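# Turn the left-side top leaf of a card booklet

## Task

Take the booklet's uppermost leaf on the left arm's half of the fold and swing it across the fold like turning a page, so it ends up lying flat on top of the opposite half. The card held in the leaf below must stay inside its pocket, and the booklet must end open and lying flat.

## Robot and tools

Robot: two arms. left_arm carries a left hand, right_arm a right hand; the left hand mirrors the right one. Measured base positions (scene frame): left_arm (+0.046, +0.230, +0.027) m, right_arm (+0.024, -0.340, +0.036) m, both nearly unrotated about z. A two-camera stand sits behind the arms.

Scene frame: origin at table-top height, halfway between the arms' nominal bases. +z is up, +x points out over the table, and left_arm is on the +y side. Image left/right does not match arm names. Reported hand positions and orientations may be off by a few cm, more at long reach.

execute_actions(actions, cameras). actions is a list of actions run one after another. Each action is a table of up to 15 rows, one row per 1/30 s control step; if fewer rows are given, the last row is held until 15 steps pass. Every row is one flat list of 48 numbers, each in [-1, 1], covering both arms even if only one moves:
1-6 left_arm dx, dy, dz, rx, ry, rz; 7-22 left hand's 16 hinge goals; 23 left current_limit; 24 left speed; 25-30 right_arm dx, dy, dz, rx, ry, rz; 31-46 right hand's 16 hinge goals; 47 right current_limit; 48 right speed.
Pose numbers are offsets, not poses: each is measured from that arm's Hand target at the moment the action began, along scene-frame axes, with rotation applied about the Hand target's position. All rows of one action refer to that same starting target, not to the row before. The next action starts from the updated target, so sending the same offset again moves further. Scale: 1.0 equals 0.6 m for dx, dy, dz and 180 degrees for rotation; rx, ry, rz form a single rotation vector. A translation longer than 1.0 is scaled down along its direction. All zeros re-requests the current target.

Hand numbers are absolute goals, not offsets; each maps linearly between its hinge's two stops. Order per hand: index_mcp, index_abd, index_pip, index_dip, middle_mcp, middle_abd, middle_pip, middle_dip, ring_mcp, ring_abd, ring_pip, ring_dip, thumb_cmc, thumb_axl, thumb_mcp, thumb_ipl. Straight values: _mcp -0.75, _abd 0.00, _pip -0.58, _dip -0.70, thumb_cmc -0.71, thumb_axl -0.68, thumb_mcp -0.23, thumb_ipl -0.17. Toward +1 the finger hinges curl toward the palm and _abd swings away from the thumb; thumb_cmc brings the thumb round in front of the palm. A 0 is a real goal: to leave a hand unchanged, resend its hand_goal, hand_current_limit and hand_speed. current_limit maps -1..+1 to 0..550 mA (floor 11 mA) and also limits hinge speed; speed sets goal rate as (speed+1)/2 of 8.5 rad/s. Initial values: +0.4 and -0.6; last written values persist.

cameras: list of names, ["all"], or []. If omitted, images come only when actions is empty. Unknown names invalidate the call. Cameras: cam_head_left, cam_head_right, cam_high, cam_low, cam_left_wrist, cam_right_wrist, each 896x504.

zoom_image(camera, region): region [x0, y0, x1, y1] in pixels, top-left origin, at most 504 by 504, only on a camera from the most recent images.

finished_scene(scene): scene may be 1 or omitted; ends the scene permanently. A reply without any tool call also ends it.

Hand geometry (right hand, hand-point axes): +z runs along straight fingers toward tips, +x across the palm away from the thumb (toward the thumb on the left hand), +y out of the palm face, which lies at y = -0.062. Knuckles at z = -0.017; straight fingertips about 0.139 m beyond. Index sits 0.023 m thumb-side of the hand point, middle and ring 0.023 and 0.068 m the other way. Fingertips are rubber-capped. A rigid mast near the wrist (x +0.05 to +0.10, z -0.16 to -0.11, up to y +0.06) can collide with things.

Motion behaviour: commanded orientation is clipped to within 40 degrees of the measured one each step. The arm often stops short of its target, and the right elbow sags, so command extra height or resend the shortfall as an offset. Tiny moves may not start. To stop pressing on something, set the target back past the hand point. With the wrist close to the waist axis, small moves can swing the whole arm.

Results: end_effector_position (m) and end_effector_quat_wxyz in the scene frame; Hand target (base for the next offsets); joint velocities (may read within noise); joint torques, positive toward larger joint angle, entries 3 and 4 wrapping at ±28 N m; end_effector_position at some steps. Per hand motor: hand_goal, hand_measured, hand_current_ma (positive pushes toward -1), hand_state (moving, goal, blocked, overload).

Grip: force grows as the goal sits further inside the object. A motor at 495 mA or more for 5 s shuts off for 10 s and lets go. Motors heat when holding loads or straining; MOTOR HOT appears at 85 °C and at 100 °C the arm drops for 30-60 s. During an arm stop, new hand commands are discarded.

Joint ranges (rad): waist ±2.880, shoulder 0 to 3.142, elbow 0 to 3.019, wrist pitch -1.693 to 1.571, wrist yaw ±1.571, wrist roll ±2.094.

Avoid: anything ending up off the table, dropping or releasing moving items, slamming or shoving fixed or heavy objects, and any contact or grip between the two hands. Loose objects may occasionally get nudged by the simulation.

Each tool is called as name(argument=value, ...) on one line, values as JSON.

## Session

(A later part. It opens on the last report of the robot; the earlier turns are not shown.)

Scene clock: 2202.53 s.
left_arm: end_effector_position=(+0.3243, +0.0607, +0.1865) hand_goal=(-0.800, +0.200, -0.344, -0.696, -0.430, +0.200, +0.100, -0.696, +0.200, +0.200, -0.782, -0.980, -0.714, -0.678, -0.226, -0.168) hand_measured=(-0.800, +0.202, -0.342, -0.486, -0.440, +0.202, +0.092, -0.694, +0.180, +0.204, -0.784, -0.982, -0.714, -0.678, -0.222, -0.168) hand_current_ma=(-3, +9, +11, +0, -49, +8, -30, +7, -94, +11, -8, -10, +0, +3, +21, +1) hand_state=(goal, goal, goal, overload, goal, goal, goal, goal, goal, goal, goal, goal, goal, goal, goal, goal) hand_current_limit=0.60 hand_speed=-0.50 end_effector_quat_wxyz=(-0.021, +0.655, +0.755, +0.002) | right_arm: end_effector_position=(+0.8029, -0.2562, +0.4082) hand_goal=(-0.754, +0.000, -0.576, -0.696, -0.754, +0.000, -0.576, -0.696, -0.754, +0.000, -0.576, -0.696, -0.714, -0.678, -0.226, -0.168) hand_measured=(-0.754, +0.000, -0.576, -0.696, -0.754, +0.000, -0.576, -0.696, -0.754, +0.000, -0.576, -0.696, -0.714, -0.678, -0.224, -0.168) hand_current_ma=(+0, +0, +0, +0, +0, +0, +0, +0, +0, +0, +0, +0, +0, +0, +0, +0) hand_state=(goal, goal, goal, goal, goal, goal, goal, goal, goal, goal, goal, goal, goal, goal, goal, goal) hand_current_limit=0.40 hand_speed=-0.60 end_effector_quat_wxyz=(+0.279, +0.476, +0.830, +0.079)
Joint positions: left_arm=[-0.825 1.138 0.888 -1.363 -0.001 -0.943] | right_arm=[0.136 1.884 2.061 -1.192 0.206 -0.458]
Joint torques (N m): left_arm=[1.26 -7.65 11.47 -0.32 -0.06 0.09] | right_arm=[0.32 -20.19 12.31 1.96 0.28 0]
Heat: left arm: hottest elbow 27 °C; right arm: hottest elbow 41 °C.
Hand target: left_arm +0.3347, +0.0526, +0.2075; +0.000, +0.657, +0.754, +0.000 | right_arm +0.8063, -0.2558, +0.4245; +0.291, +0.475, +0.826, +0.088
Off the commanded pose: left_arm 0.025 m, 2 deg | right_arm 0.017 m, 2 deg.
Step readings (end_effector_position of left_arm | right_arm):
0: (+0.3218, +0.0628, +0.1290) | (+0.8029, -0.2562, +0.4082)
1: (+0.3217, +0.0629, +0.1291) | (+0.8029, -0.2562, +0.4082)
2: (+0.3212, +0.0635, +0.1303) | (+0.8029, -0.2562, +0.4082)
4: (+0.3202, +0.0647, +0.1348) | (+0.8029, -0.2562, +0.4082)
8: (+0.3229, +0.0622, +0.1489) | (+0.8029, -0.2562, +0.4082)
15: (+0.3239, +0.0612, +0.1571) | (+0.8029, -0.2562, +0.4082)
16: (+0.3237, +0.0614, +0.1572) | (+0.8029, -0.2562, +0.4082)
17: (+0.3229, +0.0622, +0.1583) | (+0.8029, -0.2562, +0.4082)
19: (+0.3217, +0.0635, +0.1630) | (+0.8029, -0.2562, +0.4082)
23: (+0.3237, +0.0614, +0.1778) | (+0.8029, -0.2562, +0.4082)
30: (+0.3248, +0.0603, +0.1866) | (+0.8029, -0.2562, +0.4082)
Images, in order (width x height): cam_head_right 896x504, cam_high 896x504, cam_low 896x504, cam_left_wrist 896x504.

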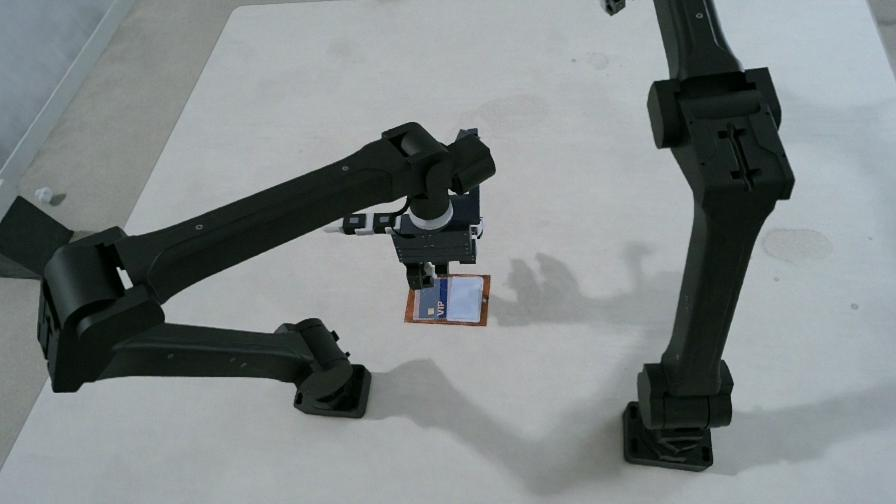

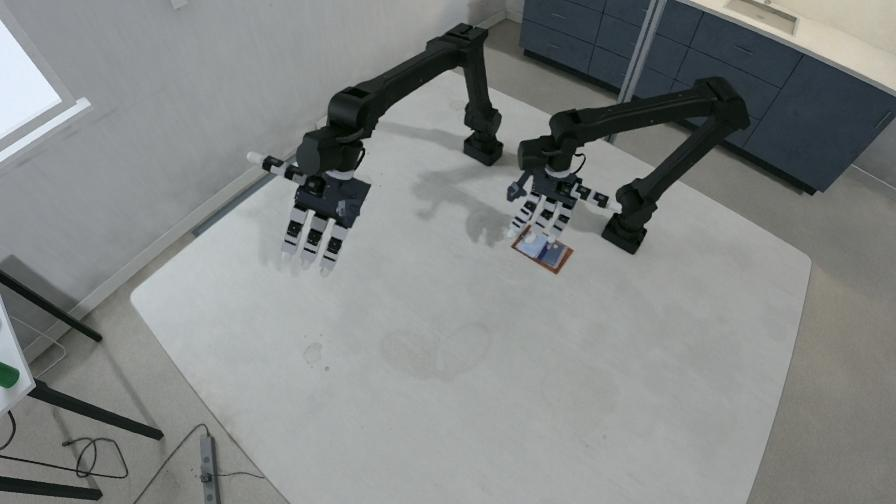

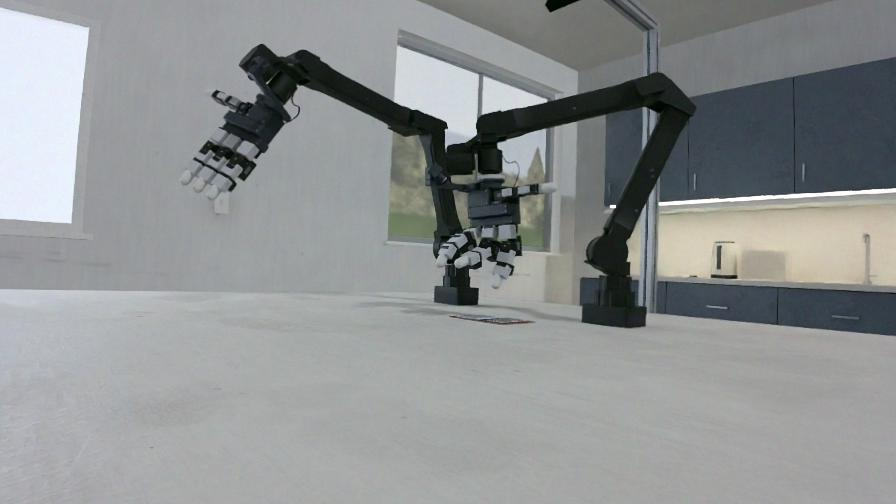

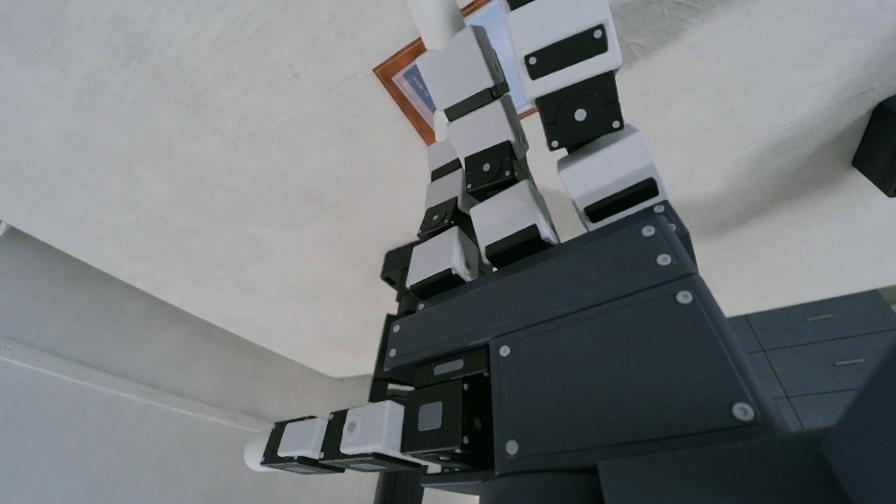

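execute_actions(actions=[[[0,0,0.08,0,0,0,-0.5,0,-0.343,-0.696,-0.43,0.0,-0.3,-0.696,-0.2,0.1,-0.6,-0.98,-0.714,-0.678,-0.226,-0.168,0.6,-0.4,0,0,0,0,0,0,-0.754,0,-0.576,-0.696,-0.754,0,-0.576,-0.696,-0.754,0,-0.576,-0.696,-0.714,-0.678,-0.226,-0.168,0.4,-0.6]],[[-0.06,0,0.03,0,0,0,-0.754,0,-0.576,-0.696,-0.754,0,-0.576,-0.696,-0.754,0,-0.576,-0.696,-0.714,-0.678,-0.226,-0.168,0.6,-0.4,0,0,0,0,0,0,-0.754,0,-0.576,-0.696,-0.754,0,-0.576,-0.696,-0.754,0,-0.576,-0.696,-0.714,-0.678,-0.226,-0.168,0.4,-0.6]]], cameras=["all"])

zoom_image(camera="cam_head_left", region=[410, 260, 530, 340])

zoom_image(camera="cam_high", region=[505, 225, 585, 280])

zoom_image(camera="cam_head_right", region=[395, 265, 500, 335])

Scene clock: 2226.07 s.
left_arm: end_effector_position=(+0.2942, +0.0604, +0.2528) hand_goal=(-0.754, +0.000, -0.576, -0.696, -0.754, +0.000, -0.576, -0.696, -0.754, +0.000, -0.576, -0.696, -0.714, -0.678, -0.226, -0.168) hand_measured=(-0.750, +0.004, -0.574, -0.486, -0.750, +0.004, -0.574, -0.694, -0.750, +0.004, -0.578, -0.700, -0.714, -0.678, -0.222, -0.168) hand_current_ma=(+14, +12, +12, +0, +15, +11, +11, +7, +17, +13, -9, -13, -1, +3, +21, +1) hand_state=(goal, goal, goal, overload, goal, goal, goal, goal, goal, goal, goal, goal, goal, goal, goal, goal) hand_current_limit=0.60 hand_speed=-0.40 end_effector_quat_wxyz=(-0.020, +0.658, +0.752, +0.002) | right_arm: end_effector_position=(+0.8029, -0.2562, +0.4082) hand_goal=(-0.754, +0.000, -0.576, -0.696, -0.754, +0.000, -0.576, -0.696, -0.754, +0.000, -0.576, -0.696, -0.714, -0.678, -0.226, -0.168) hand_measured=(-0.754, +0.000, -0.576, -0.696, -0.754, +0.000, -0.576, -0.696, -0.754, +0.000, -0.576, -0.696, -0.714, -0.678, -0.224, -0.168) hand_current_ma=(+0, +0, +0, +0, +0, +0, +0, +0, +0, +0, +0, +0, +0, +0, +0, +0) hand_state=(goal, goal, goal, goal, goal, goal, goal, goal, goal, goal, goal, goal, goal, goal, goal, goal) hand_current_limit=0.40 hand_speed=-0.60 end_effector_quat_wxyz=(+0.279, +0.476, +0.830, +0.079)
Joint positions: left_arm=[-0.904 1.049 1.001 -1.562 0.003 -1.013] | right_arm=[0.136 1.884 2.061 -1.192 0.206 -0.458]
Joint torques (N m): left_arm=[0.21 -6.18 11.75 -0.46 -0.08 -0.13] | right_arm=[0.32 -20.19 12.31 1.98 0.28 -0.01]
Heat: left arm: hottest elbow 27 °C; right arm: hottest elbow 41 °C.
Hand target: left_arm +0.2988, +0.0527, +0.2735; +0.000, +0.657, +0.754, +0.000 | right_arm +0.8063, -0.2558, +0.4245; +0.291, +0.475, +0.826, +0.088
Off the commanded pose: left_arm 0.023 m, 2 deg | right_arm 0.017 m, 2 deg.
Step readings (end_effector_position of left_arm | right_arm):
0: (+0.3243, +0.0607, +0.1865) | (+0.8029, -0.2562, +0.4082)
1: (+0.3242, +0.0609, +0.1869) | (+0.8029, -0.2562, +0.4082)
2: (+0.3233, +0.0618, +0.1886) | (+0.8029, -0.2562, +0.4082)
4: (+0.3222, +0.0631, +0.1976) | (+0.8029, -0.2562, +0.4082)
8: (+0.3259, +0.0596, +0.2220) | (+0.8029, -0.2562, +0.4082)
15: (+0.3268, +0.0586, +0.2355) | (+0.8029, -0.2562, +0.4082)
16: (+0.3263, +0.0590, +0.2355) | (+0.8029, -0.2562, +0.4082)
17: (+0.3249, +0.0591, +0.2356) | (+0.8029, -0.2562, +0.4082)
19: (+0.3185, +0.0601, +0.2375) | (+0.8029, -0.2562, +0.4082)
23: (+0.3024, +0.0576, +0.2466) | (+0.8029, -0.2562, +0.4082)
30: (+0.2949, +0.0595, +0.2528) | (+0.8029, -0.2562, +0.4082)

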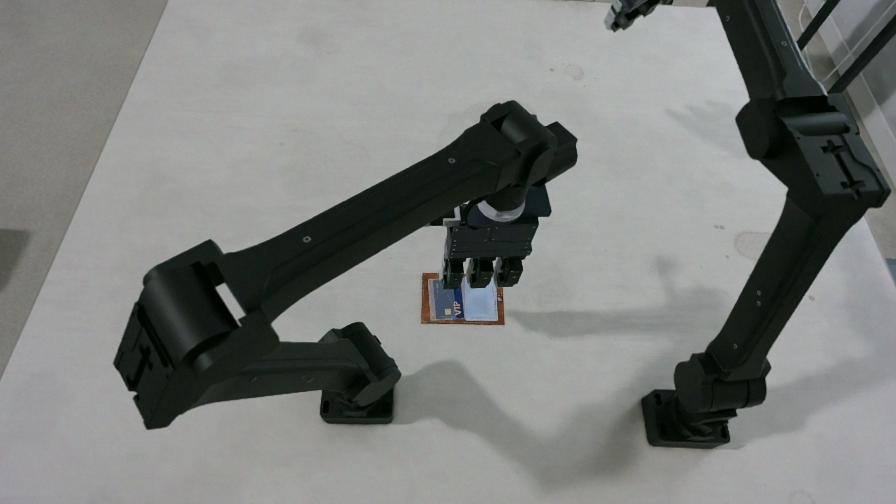

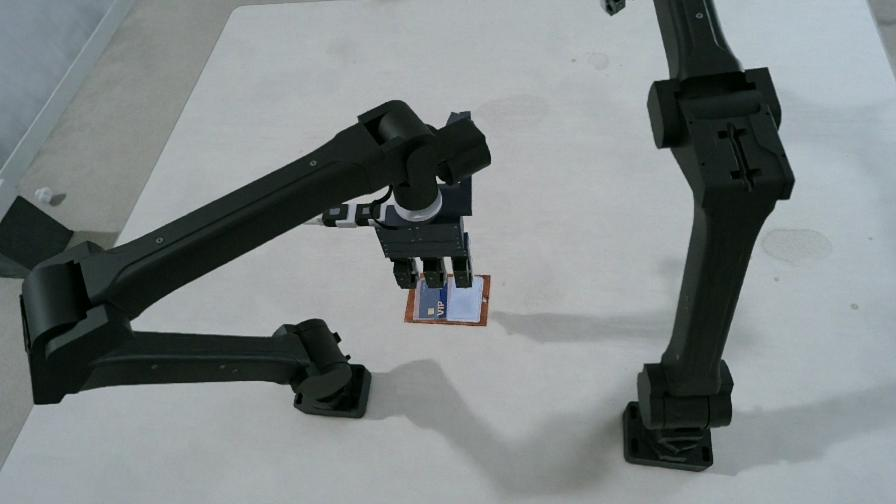

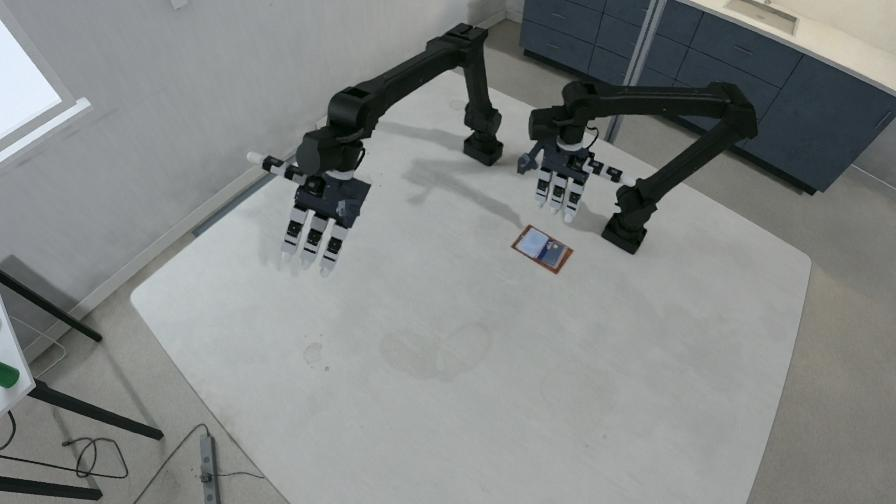

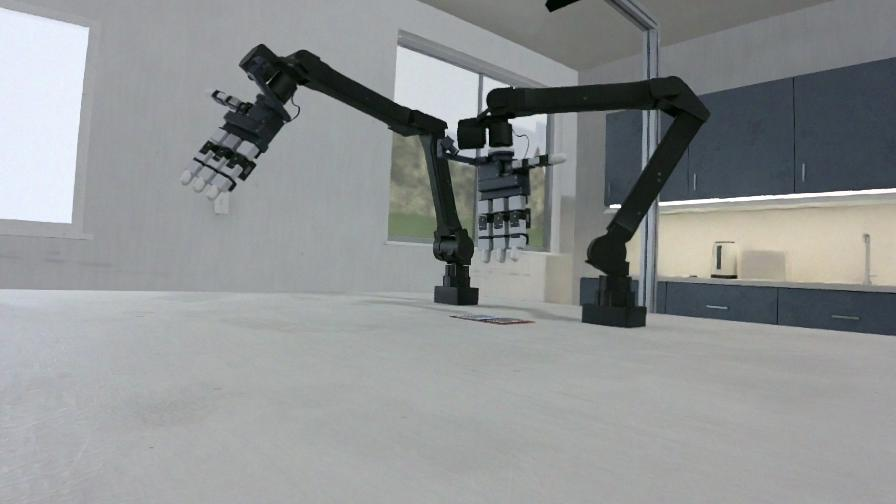

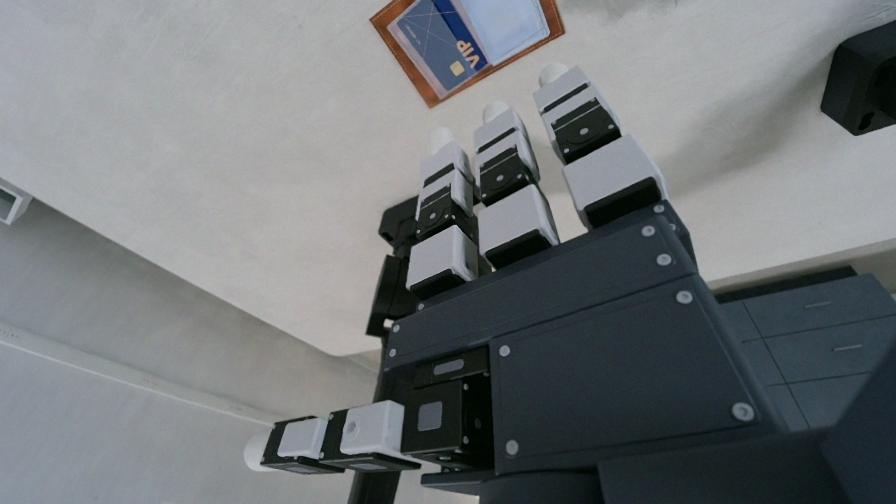

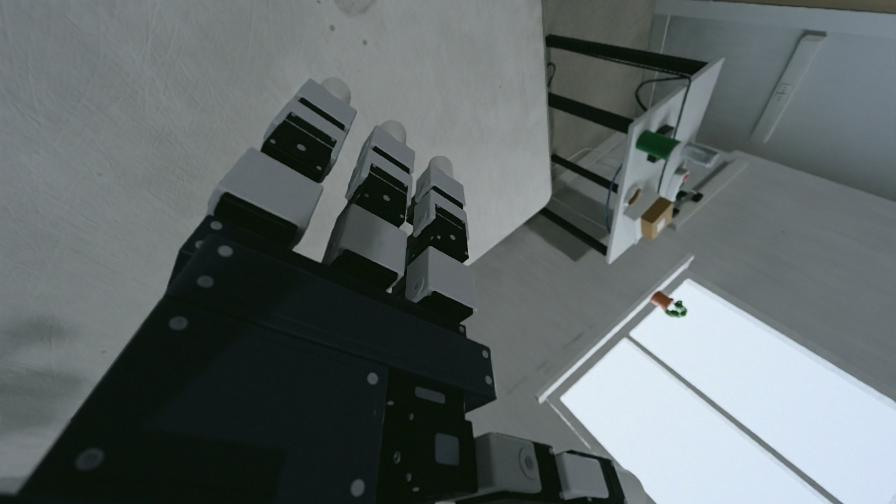

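Scaled by 4.200 from the camera's 896x504 image, which has a finer 1280x720 frame.

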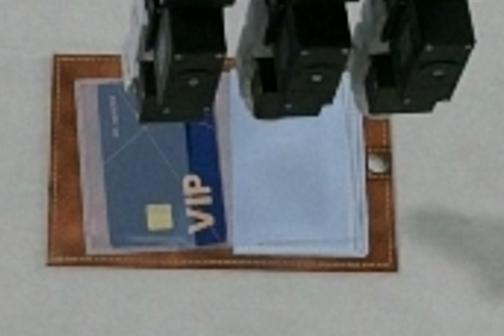

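Scaled by 6.300 from the camera's 896x504 image, which has a finer 1280x720 frame.

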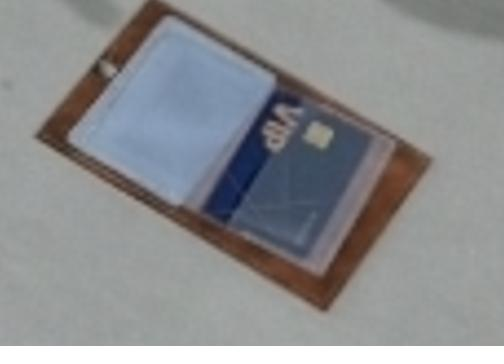

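Scaled by 4.800 from the camera's 896x504 image, which has a finer 1280x720 frame.

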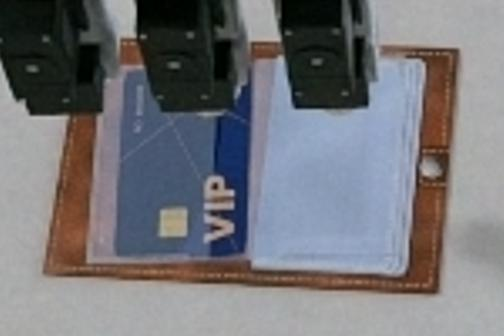

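zoom_image(camera="cam_left_wrist", region=[360, 0, 480, 110])

zoom_image(camera="cam_left_wrist", region=[450, 0, 575, 90])

Scaled by 4.200 from the camera's 896x504 image, which has a finer 1280x720 frame.

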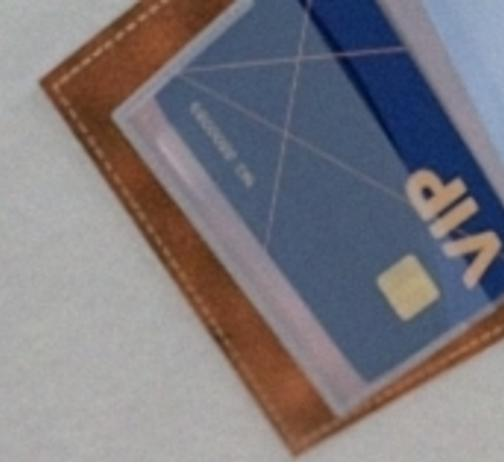

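Scaled by 4.032 from the camera's 896x504 image, which has a finer 1280x720 frame.

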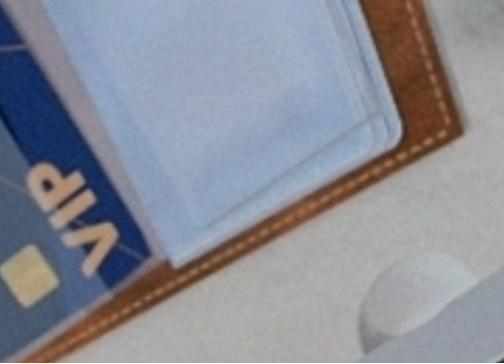

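zoom_image(camera="cam_high", region=[505, 215, 585, 275])

zoom_image(camera="cam_left_wrist", region=[360, 0, 620, 200])

Scaled by 6.300 from the camera's 896x504 image, which has a finer 1280x720 frame.

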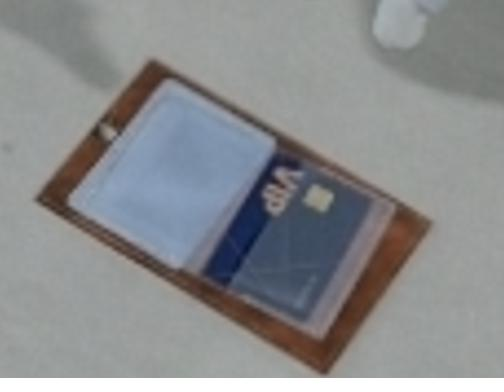

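Scaled by 1.938 from the camera's 896x504 image, which has a finer 1280x720 frame.

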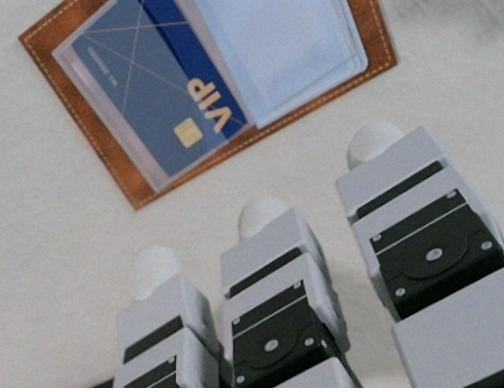

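execute_actions(actions=[[[0.0195,0.0713,-0.1,0,0,0,0.068,0,-0.576,-0.696,-0.957,-0.1,-0.125,-0.696,0.2,0.1,-0.781,-0.98,-0.714,-0.678,-0.226,-0.168,0.6,-0.3,0,0,0,0,0,0,-0.754,0,-0.576,-0.696,-0.754,0,-0.576,-0.696,-0.754,0,-0.576,-0.696,-0.714,-0.678,-0.226,-0.168,0.4,-0.6]],[[0,0,-0.09,0,0,0,0.068,0,-0.576,-0.696,-0.957,-0.1,-0.125,-0.696,0.2,0.1,-0.781,-0.98,-0.714,-0.678,-0.226,-0.168,0.6,-0.3,0,0,0,0,0,0,-0.754,0,-0.576,-0.696,-0.754,0,-0.576,-0.696,-0.754,0,-0.576,-0.696,-0.714,-0.678,-0.226,-0.168,0.4,-0.6]]], cameras=["cam_left_wrist","cam_high","cam_low"])

zoom_image(camera="cam_left_wrist", region=[345, 0, 665, 220])

zoom_image(camera="cam_high", region=[505, 215, 585, 275])

zoom_image(camera="cam_low", region=[430, 280, 540, 340])

Scene clock: 2298.00 s.
left_arm: end_effector_position=(+0.3049, +0.0984, +0.1592) hand_goal=(+0.068, +0.000, -0.576, -0.696, -0.958, -0.100, -0.126, -0.696, +0.200, +0.100, -0.782, -0.980, -0.714, -0.678, -0.226, -0.168) hand_measured=(+0.054, +0.002, -0.576, -0.486, -0.952, -0.096, -0.130, -0.694, +0.184, +0.098, -0.782, -0.978, -0.714, -0.678, -0.222, -0.168) hand_current_ma=(-63, +10, +2, +0, +30, +11, -12, +7, -79, -9, +2, +11, +0, +3, +21, +1) hand_state=(goal, goal, goal, overload, goal, goal, goal, goal, goal, goal, goal, goal, goal, goal, goal, goal) hand_current_limit=0.60 hand_speed=-0.30 end_effector_quat_wxyz=(-0.005, +0.655, +0.756, +0.001) | right_arm: end_effector_position=(+0.8029, -0.2562, +0.4082) hand_goal=(-0.754, +0.000, -0.576, -0.696, -0.754, +0.000, -0.576, -0.696, -0.754, +0.000, -0.576, -0.696, -0.714, -0.678, -0.226, -0.168) hand_measured=(-0.754, +0.000, -0.576, -0.696, -0.754, +0.000, -0.576, -0.696, -0.754, +0.000, -0.576, -0.696, -0.714, -0.678, -0.224, -0.168) hand_current_ma=(+0, +0, +0, +0, +0, +0, +0, +0, +0, +0, +0, +0, +0, +0, +0, +0) hand_state=(goal, goal, goal, goal, goal, goal, goal, goal, goal, goal, goal, goal, goal, goal, goal, goal) hand_current_limit=0.40 hand_speed=-0.60 end_effector_quat_wxyz=(+0.279, +0.476, +0.830, +0.079)
Joint positions: left_arm=[-0.775 1.016 0.729 -1.293 -0.002 -0.893] | right_arm=[0.136 1.884 2.061 -1.192 0.206 -0.458]
Joint torques (N m): left_arm=[1.49 -4.42 8.16 0.62 -0.01 0.08] | right_arm=[0.26 -20.19 12.33 1.98 0.28 -0.01]
Heat: left arm: hottest elbow 31 °C; right arm: hottest elbow 41 °C.
Hand target: left_arm +0.3104, +0.0954, +0.1594; +0.000, +0.657, +0.754, +0.000 | right_arm +0.8063, -0.2558, +0.4245; +0.291, +0.475, +0.826, +0.088
Off the commanded pose: left_arm 0.006 m, 1 deg | right_arm 0.017 m, 2 deg.
Step readings (end_effector_position of left_arm | right_arm):
0: (+0.2942, +0.0605, +0.2528) | (+0.8029, -0.2562, +0.4082)
1: (+0.2942, +0.0605, +0.2528) | (+0.8029, -0.2562, +0.4082)
2: (+0.2953, +0.0615, +0.2515) | (+0.8029, -0.2562, +0.4082)
4: (+0.2986, +0.0680, +0.2424) | (+0.8029, -0.2562, +0.4082)
8: (+0.2997, +0.0959, +0.2149) | (+0.8029, -0.2562, +0.4082)
15: (+0.3051, +0.0992, +0.2073) | (+0.8029, -0.2562, +0.4082)
16: (+0.3056, +0.0989, +0.2071) | (+0.8029, -0.2562, +0.4082)
17: (+0.3069, +0.0977, +0.2047) | (+0.8029, -0.2562, +0.4082)
19: (+0.3074, +0.0966, +0.1931) | (+0.8029, -0.2562, +0.4082)
23: (+0.3010, +0.1020, +0.1658) | (+0.8029, -0.2562, +0.4082)
30: (+0.3041, +0.0991, +0.1590) | (+0.8029, -0.2562, +0.4082)
Images, in order (width x height): cam_high 896x504, cam_low 896x504, cam_left_wrist 896x504.

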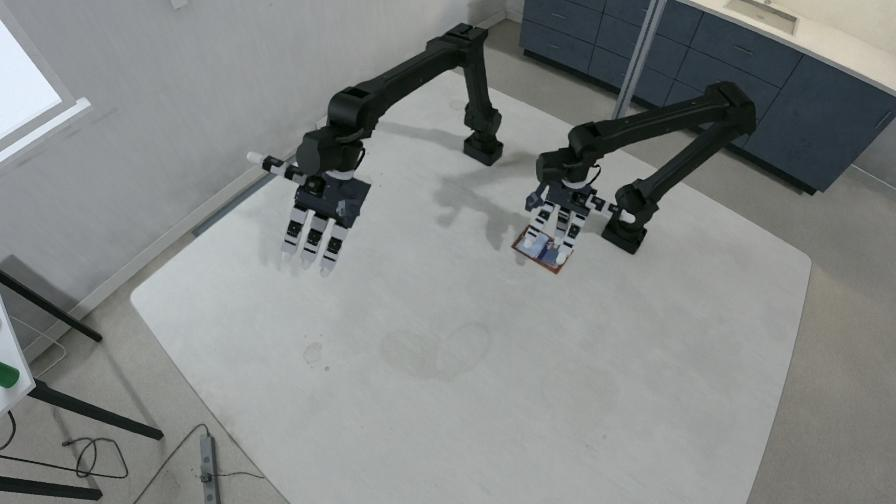

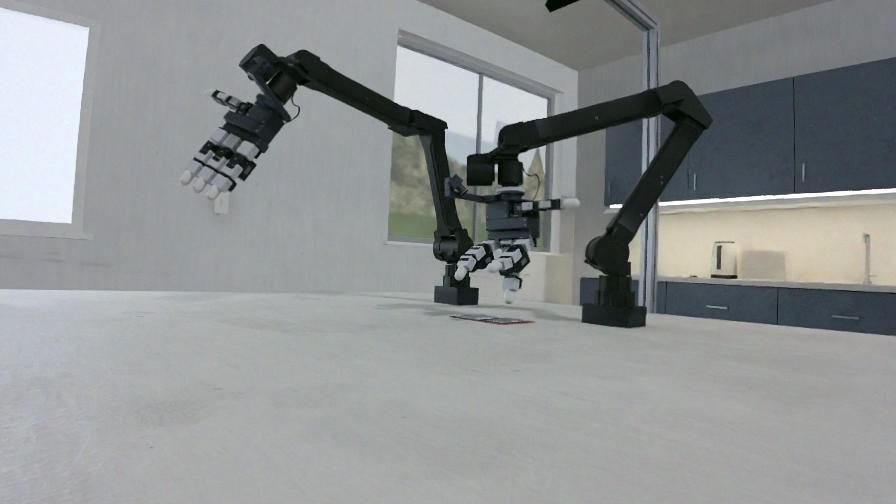

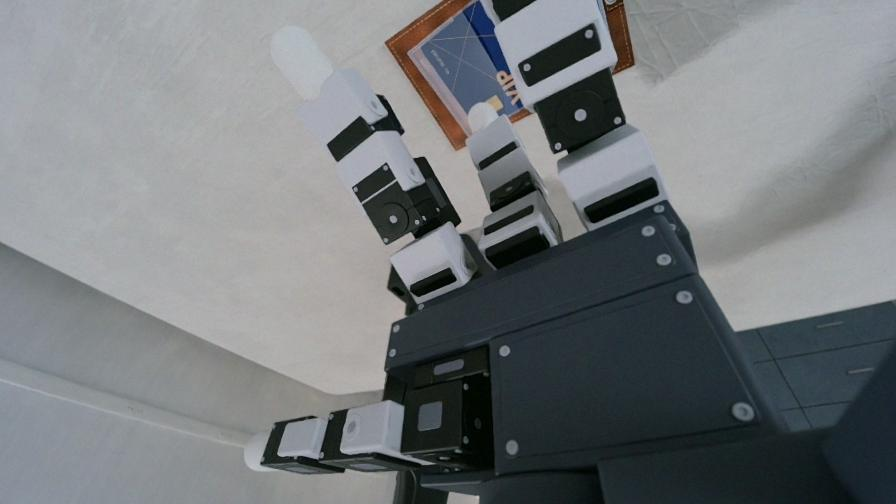

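Scaled by 1.575 from the camera's 896x504 image, which has a finer 1280x720 frame.

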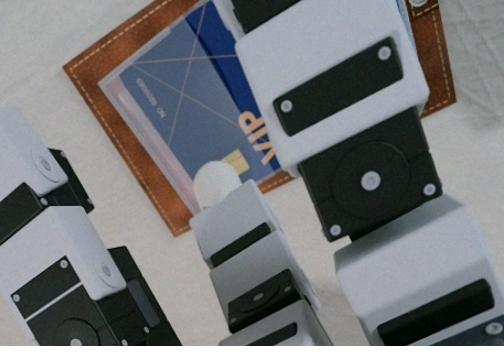

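Scaled by 6.300 from the camera's 896x504 image, which has a finer 1280x720 frame.

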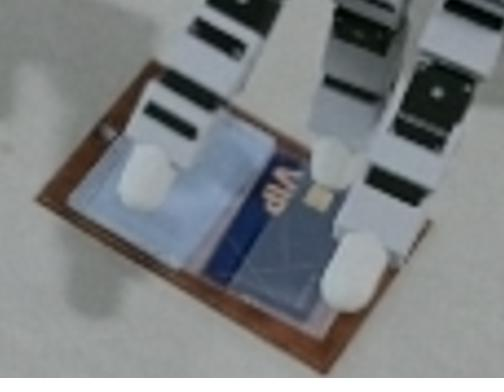

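Scaled by 4.582 from the camera's 896x504 image, which has a finer 1280x720 frame.

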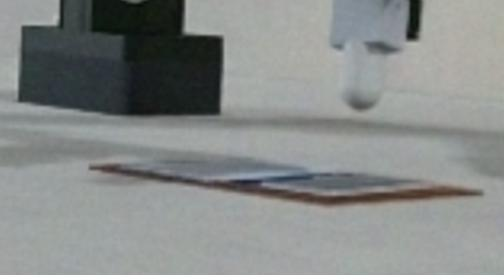

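execute_actions(actions=[[[0.008,0,-0.042,0,0,0,0.068,0,-0.576,-0.696,-0.957,-0.1,-0.125,-0.696,0.2,0.1,-0.781,-0.98,-0.714,-0.678,-0.226,-0.168,0.6,-0.3,0,0,0,0,0,0,-0.754,0,-0.576,-0.696,-0.754,0,-0.576,-0.696,-0.754,0,-0.576,-0.696,-0.714,-0.678,-0.226,-0.168,0.4,-0.6]]], cameras=["cam_left_wrist","cam_high","cam_low"])

zoom_image(camera="cam_left_wrist", region=[345, 0, 665, 220])

zoom_image(camera="cam_high", region=[505, 215, 585, 275])

zoom_image(camera="cam_low", region=[430, 280, 540, 340])

Scene clock: 2307.30 s.
left_arm: end_effector_position=(+0.3101, +0.0980, +0.1340) hand_goal=(+0.068, +0.000, -0.576, -0.696, -0.958, -0.100, -0.126, -0.696, +0.200, +0.100, -0.782, -0.980, -0.714, -0.678, -0.226, -0.168) hand_measured=(+0.054, +0.002, -0.576, -0.486, -0.952, -0.096, -0.130, -0.694, +0.184, +0.098, -0.782, -0.978, -0.714, -0.678, -0.222, -0.168) hand_current_ma=(-63, +10, +2, +0, +29, +11, -12, +7, -79, -9, +2, +11, +0, +3, +21, +1) hand_state=(goal, goal, goal, overload, goal, goal, goal, goal, goal, goal, goal, goal, goal, goal, goal, goal) hand_current_limit=0.60 hand_speed=-0.30 end_effector_quat_wxyz=(-0.005, +0.655, +0.756, +0.001) | right_arm: end_effector_position=(+0.8029, -0.2562, +0.4082) hand_goal=(-0.754, +0.000, -0.576, -0.696, -0.754, +0.000, -0.576, -0.696, -0.754, +0.000, -0.576, -0.696, -0.714, -0.678, -0.226, -0.168) hand_measured=(-0.754, +0.000, -0.576, -0.696, -0.754, +0.000, -0.576, -0.696, -0.754, +0.000, -0.576, -0.696, -0.714, -0.678, -0.224, -0.168) hand_current_ma=(+0, +0, +0, +0, +0, +0, +0, +0, +0, +0, +0, +0, +0, +0, +0, +0) hand_state=(goal, goal, goal, goal, goal, goal, goal, goal, goal, goal, goal, goal, goal, goal, goal, goal) hand_current_limit=0.40 hand_speed=-0.60 end_effector_quat_wxyz=(+0.279, +0.476, +0.830, +0.079)
Joint positions: left_arm=[-0.762 1.057 0.685 -1.209 -0.002 -0.88] | right_arm=[0.136 1.884 2.061 -1.192 0.206 -0.458]
Joint torques (N m): left_arm=[1.44 -4.72 7.9 0.39 -0.01 0.08] | right_arm=[0.32 -20.19 12.31 1.96 0.27 0]
Heat: left arm: hottest elbow 30 °C; right arm: hottest elbow 41 °C.
Hand target: left_arm +0.3153, +0.0954, +0.1343; +0.000, +0.657, +0.754, +0.000 | right_arm +0.8063, -0.2558, +0.4245; +0.291, +0.475, +0.826, +0.088
Off the commanded pose: left_arm 0.006 m, 1 deg | right_arm 0.017 m, 2 deg.
Step readings (end_effector_position of left_arm | right_arm):
0: (+0.3050, +0.0984, +0.1592) | (+0.8029, -0.2562, +0.4082)
1: (+0.3051, +0.0983, +0.1590) | (+0.8029, -0.2562, +0.4082)
2: (+0.3059, +0.0977, +0.1583) | (+0.8029, -0.2562, +0.4082)
4: (+0.3081, +0.0967, +0.1533) | (+0.8029, -0.2562, +0.4082)
8: (+0.3083, +0.0988, +0.1395) | (+0.8029, -0.2562, +0.4082)
15: (+0.3097, +0.0982, +0.1340) | (+0.8029, -0.2562, +0.4082)
Images, in order (width x height): cam_high 896x504, cam_low 896x504, cam_left_wrist 896x504.

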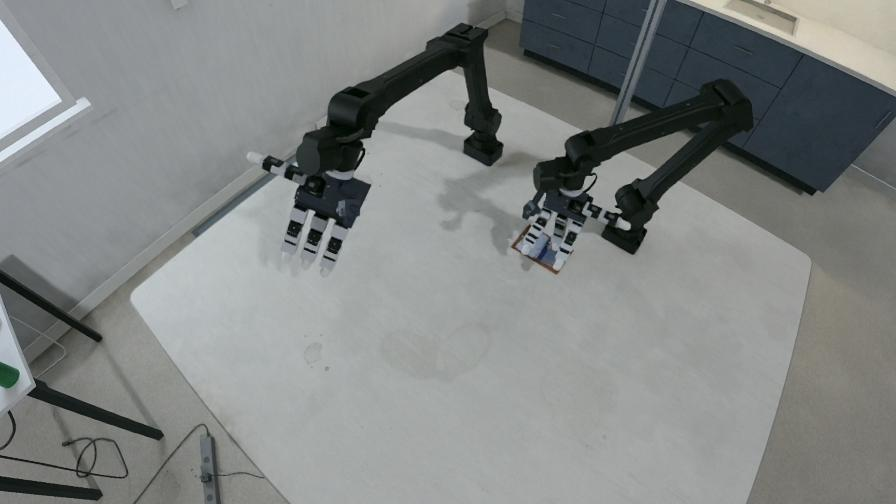

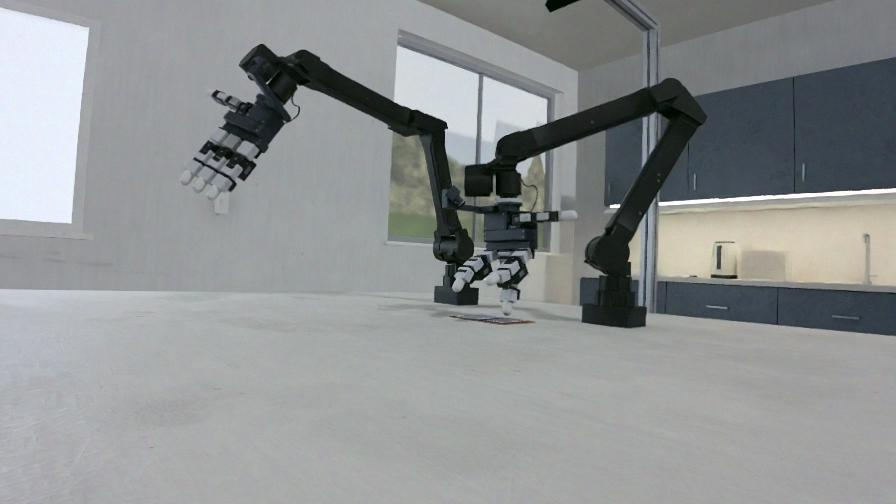

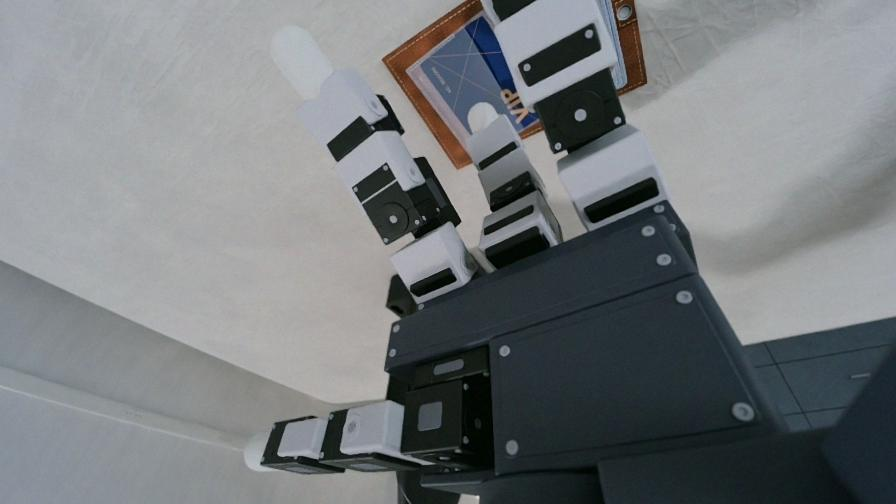

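Scaled by 1.575 from the camera's 896x504 image, which has a finer 1280x720 frame.

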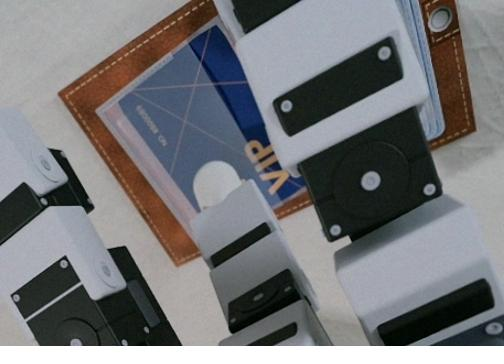

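Scaled by 6.300 from the camera's 896x504 image, which has a finer 1280x720 frame.

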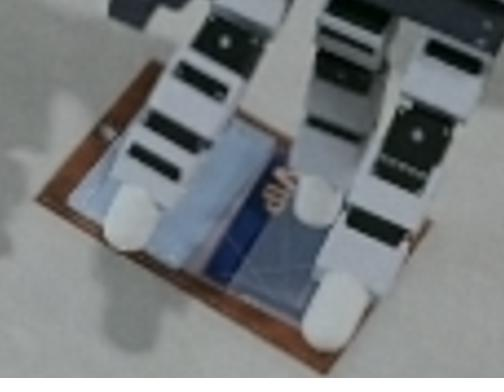

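Scaled by 4.582 from the camera's 896x504 image, which has a finer 1280x720 frame.

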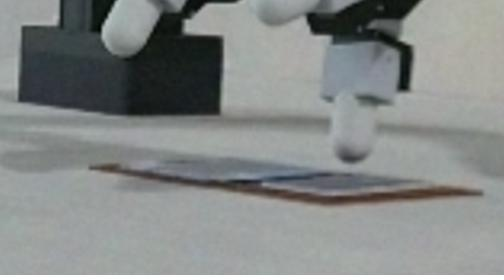

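execute_actions(actions=[[[0.01,0.018,0,0,0,0,0.068,0,-0.576,-0.696,-0.957,-0.15,-0.125,-0.696,0.2,0.1,-0.781,-0.98,-0.714,-0.678,-0.226,-0.168,0.6,-0.3,0,0,0,0,0,0,-0.754,0,-0.576,-0.696,-0.754,0,-0.576,-0.696,-0.754,0,-0.576,-0.696,-0.714,-0.678,-0.226,-0.168,0.4,-0.6]],[[0,0,-0.01,0,0,0,0.068,0,-0.576,-0.696,-0.957,-0.15,-0.125,-0.696,-0.479,0.08,-0.6,-0.98,-0.714,-0.678,-0.226,-0.168,0.6,-0.4,0,0,0,0,0,0,-0.754,0,-0.576,-0.696,-0.754,0,-0.576,-0.696,-0.754,0,-0.576,-0.696,-0.714,-0.678,-0.226,-0.168,0.4,-0.6]]], cameras=["cam_left_wrist","cam_high","cam_low"])

zoom_image(camera="cam_left_wrist", region=[345, 0, 665, 220])

zoom_image(camera="cam_high", region=[505, 215, 585, 275])

Scene clock: 2326.27 s.
left_arm: end_effector_position=(+0.3170, +0.1084, +0.1288) hand_goal=(+0.068, +0.000, -0.576, -0.696, -0.958, -0.150, -0.126, -0.696, -0.480, +0.080, -0.600, -0.980, -0.714, -0.678, -0.226, -0.168) hand_measured=(+0.054, +0.002, -0.576, -0.486, -0.952, -0.146, -0.130, -0.694, -0.480, +0.082, -0.604, -0.978, -0.714, -0.678, -0.222, -0.168) hand_current_ma=(-63, +10, +2, +0, +29, +15, -12, +7, +1, +10, -13, +11, +0, +3, +21, +1) hand_state=(goal, goal, goal, overload, goal, goal, goal, goal, goal, goal, goal, goal, goal, goal, goal, goal) hand_current_limit=0.60 hand_speed=-0.40 end_effector_quat_wxyz=(-0.004, +0.654, +0.756, +0.001) | right_arm: end_effector_position=(+0.8029, -0.2562, +0.4082) hand_goal=(-0.754, +0.000, -0.576, -0.696, -0.754, +0.000, -0.576, -0.696, -0.754, +0.000, -0.576, -0.696, -0.714, -0.678, -0.226, -0.168) hand_measured=(-0.754, +0.000, -0.576, -0.696, -0.754, +0.000, -0.576, -0.696, -0.754, +0.000, -0.576, -0.696, -0.714, -0.678, -0.224, -0.168) hand_current_ma=(+0, +0, +0, +0, +0, +0, +0, +0, +0, +0, +0, +0, +0, +0, +0, +0) hand_state=(goal, goal, goal, goal, goal, goal, goal, goal, goal, goal, goal, goal, goal, goal, goal, goal) hand_current_limit=0.40 hand_speed=-0.60 end_effector_quat_wxyz=(+0.279, +0.476, +0.830, +0.079)
Joint positions: left_arm=[-0.712 1.057 0.67 -1.192 -0.002 -0.832] | right_arm=[0.136 1.884 2.061 -1.192 0.206 -0.458]
Joint torques (N m): left_arm=[1.49 -4.54 7.58 0.5 0.03 0.09] | right_arm=[0.26 -20.19 12.33 1.96 0.27 0]
Heat: left arm: hottest elbow 28 °C; right arm: hottest elbow 41 °C.
Hand target: left_arm +0.3212, +0.1062, +0.1283; +0.000, +0.657, +0.754, +0.000 | right_arm +0.8063, -0.2558, +0.4245; +0.291, +0.475, +0.826, +0.088
Off the commanded pose: left_arm 0.005 m, 1 deg | right_arm 0.017 m, 2 deg.
Step readings (end_effector_position of left_arm | right_arm):
0: (+0.3102, +0.0979, +0.1340) | (+0.8029, -0.2562, +0.4082)
1: (+0.3102, +0.0979, +0.1340) | (+0.8029, -0.2562, +0.4082)
2: (+0.3107, +0.0984, +0.1340) | (+0.8029, -0.2562, +0.4082)
4: (+0.3129, +0.1014, +0.1340) | (+0.8029, -0.2562, +0.4082)
8: (+0.3168, +0.1073, +0.1340) | (+0.8029, -0.2562, +0.4082)
15: (+0.3180, +0.1077, +0.1340) | (+0.8029, -0.2562, +0.4082)
16: (+0.3179, +0.1078, +0.1338) | (+0.8029, -0.2562, +0.4082)
17: (+0.3180, +0.1077, +0.1336) | (+0.8029, -0.2562, +0.4082)
19: (+0.3179, +0.1078, +0.1320) | (+0.8029, -0.2562, +0.4082)
23: (+0.3167, +0.1087, +0.1292) | (+0.8029, -0.2562, +0.4082)
30: (+0.3169, +0.1085, +0.1288) | (+0.8029, -0.2562, +0.4082)
Images, in order (width x height): cam_high 896x504, cam_low 896x504, cam_left_wrist 896x504.

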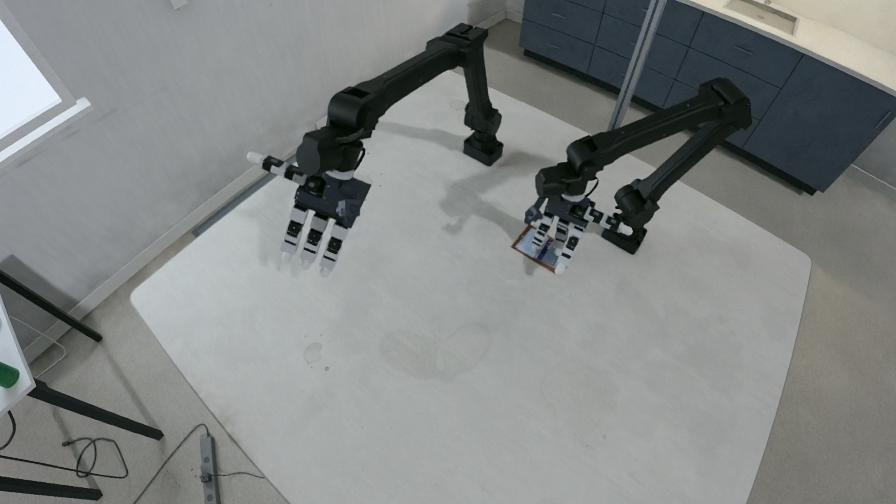

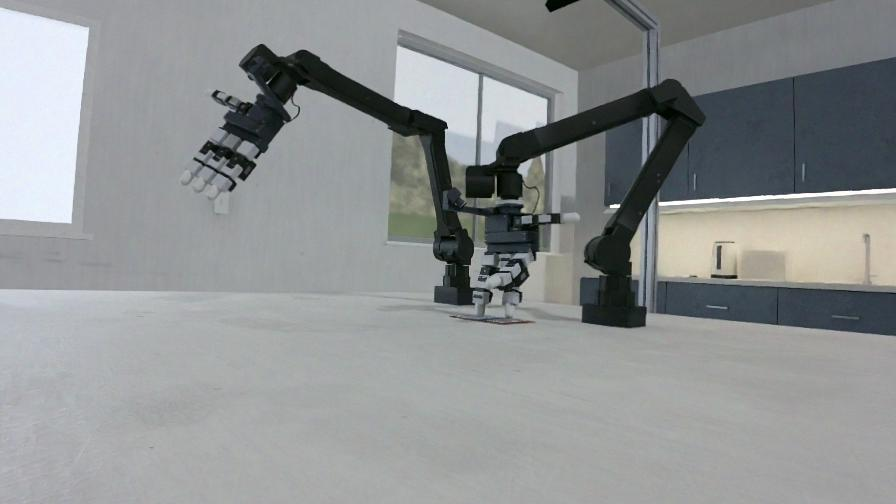

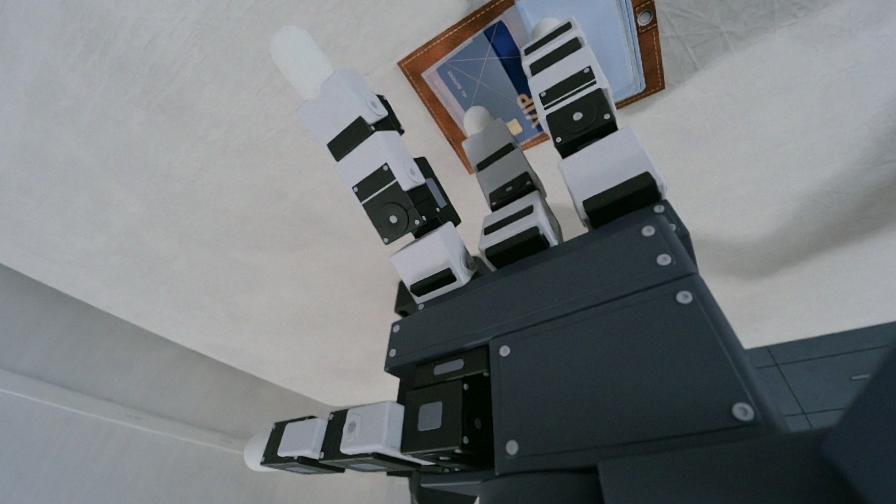

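Scaled by 1.575 from the camera's 896x504 image, which has a finer 1280x720 frame.

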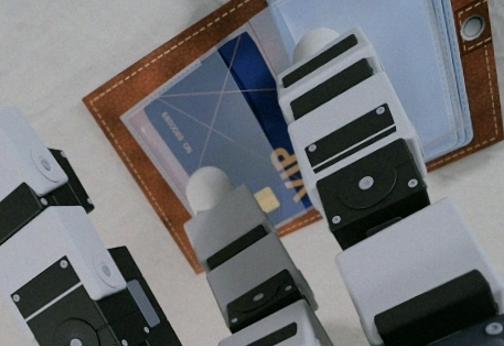

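Scaled by 6.300 from the camera's 896x504 image, which has a finer 1280x720 frame.

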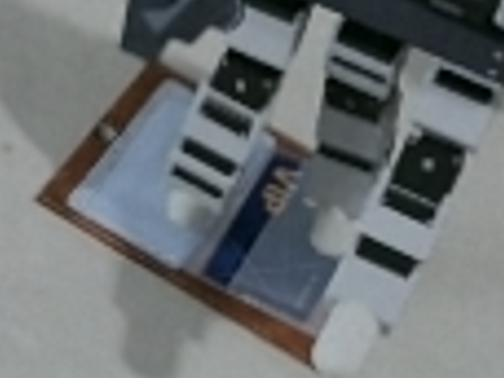

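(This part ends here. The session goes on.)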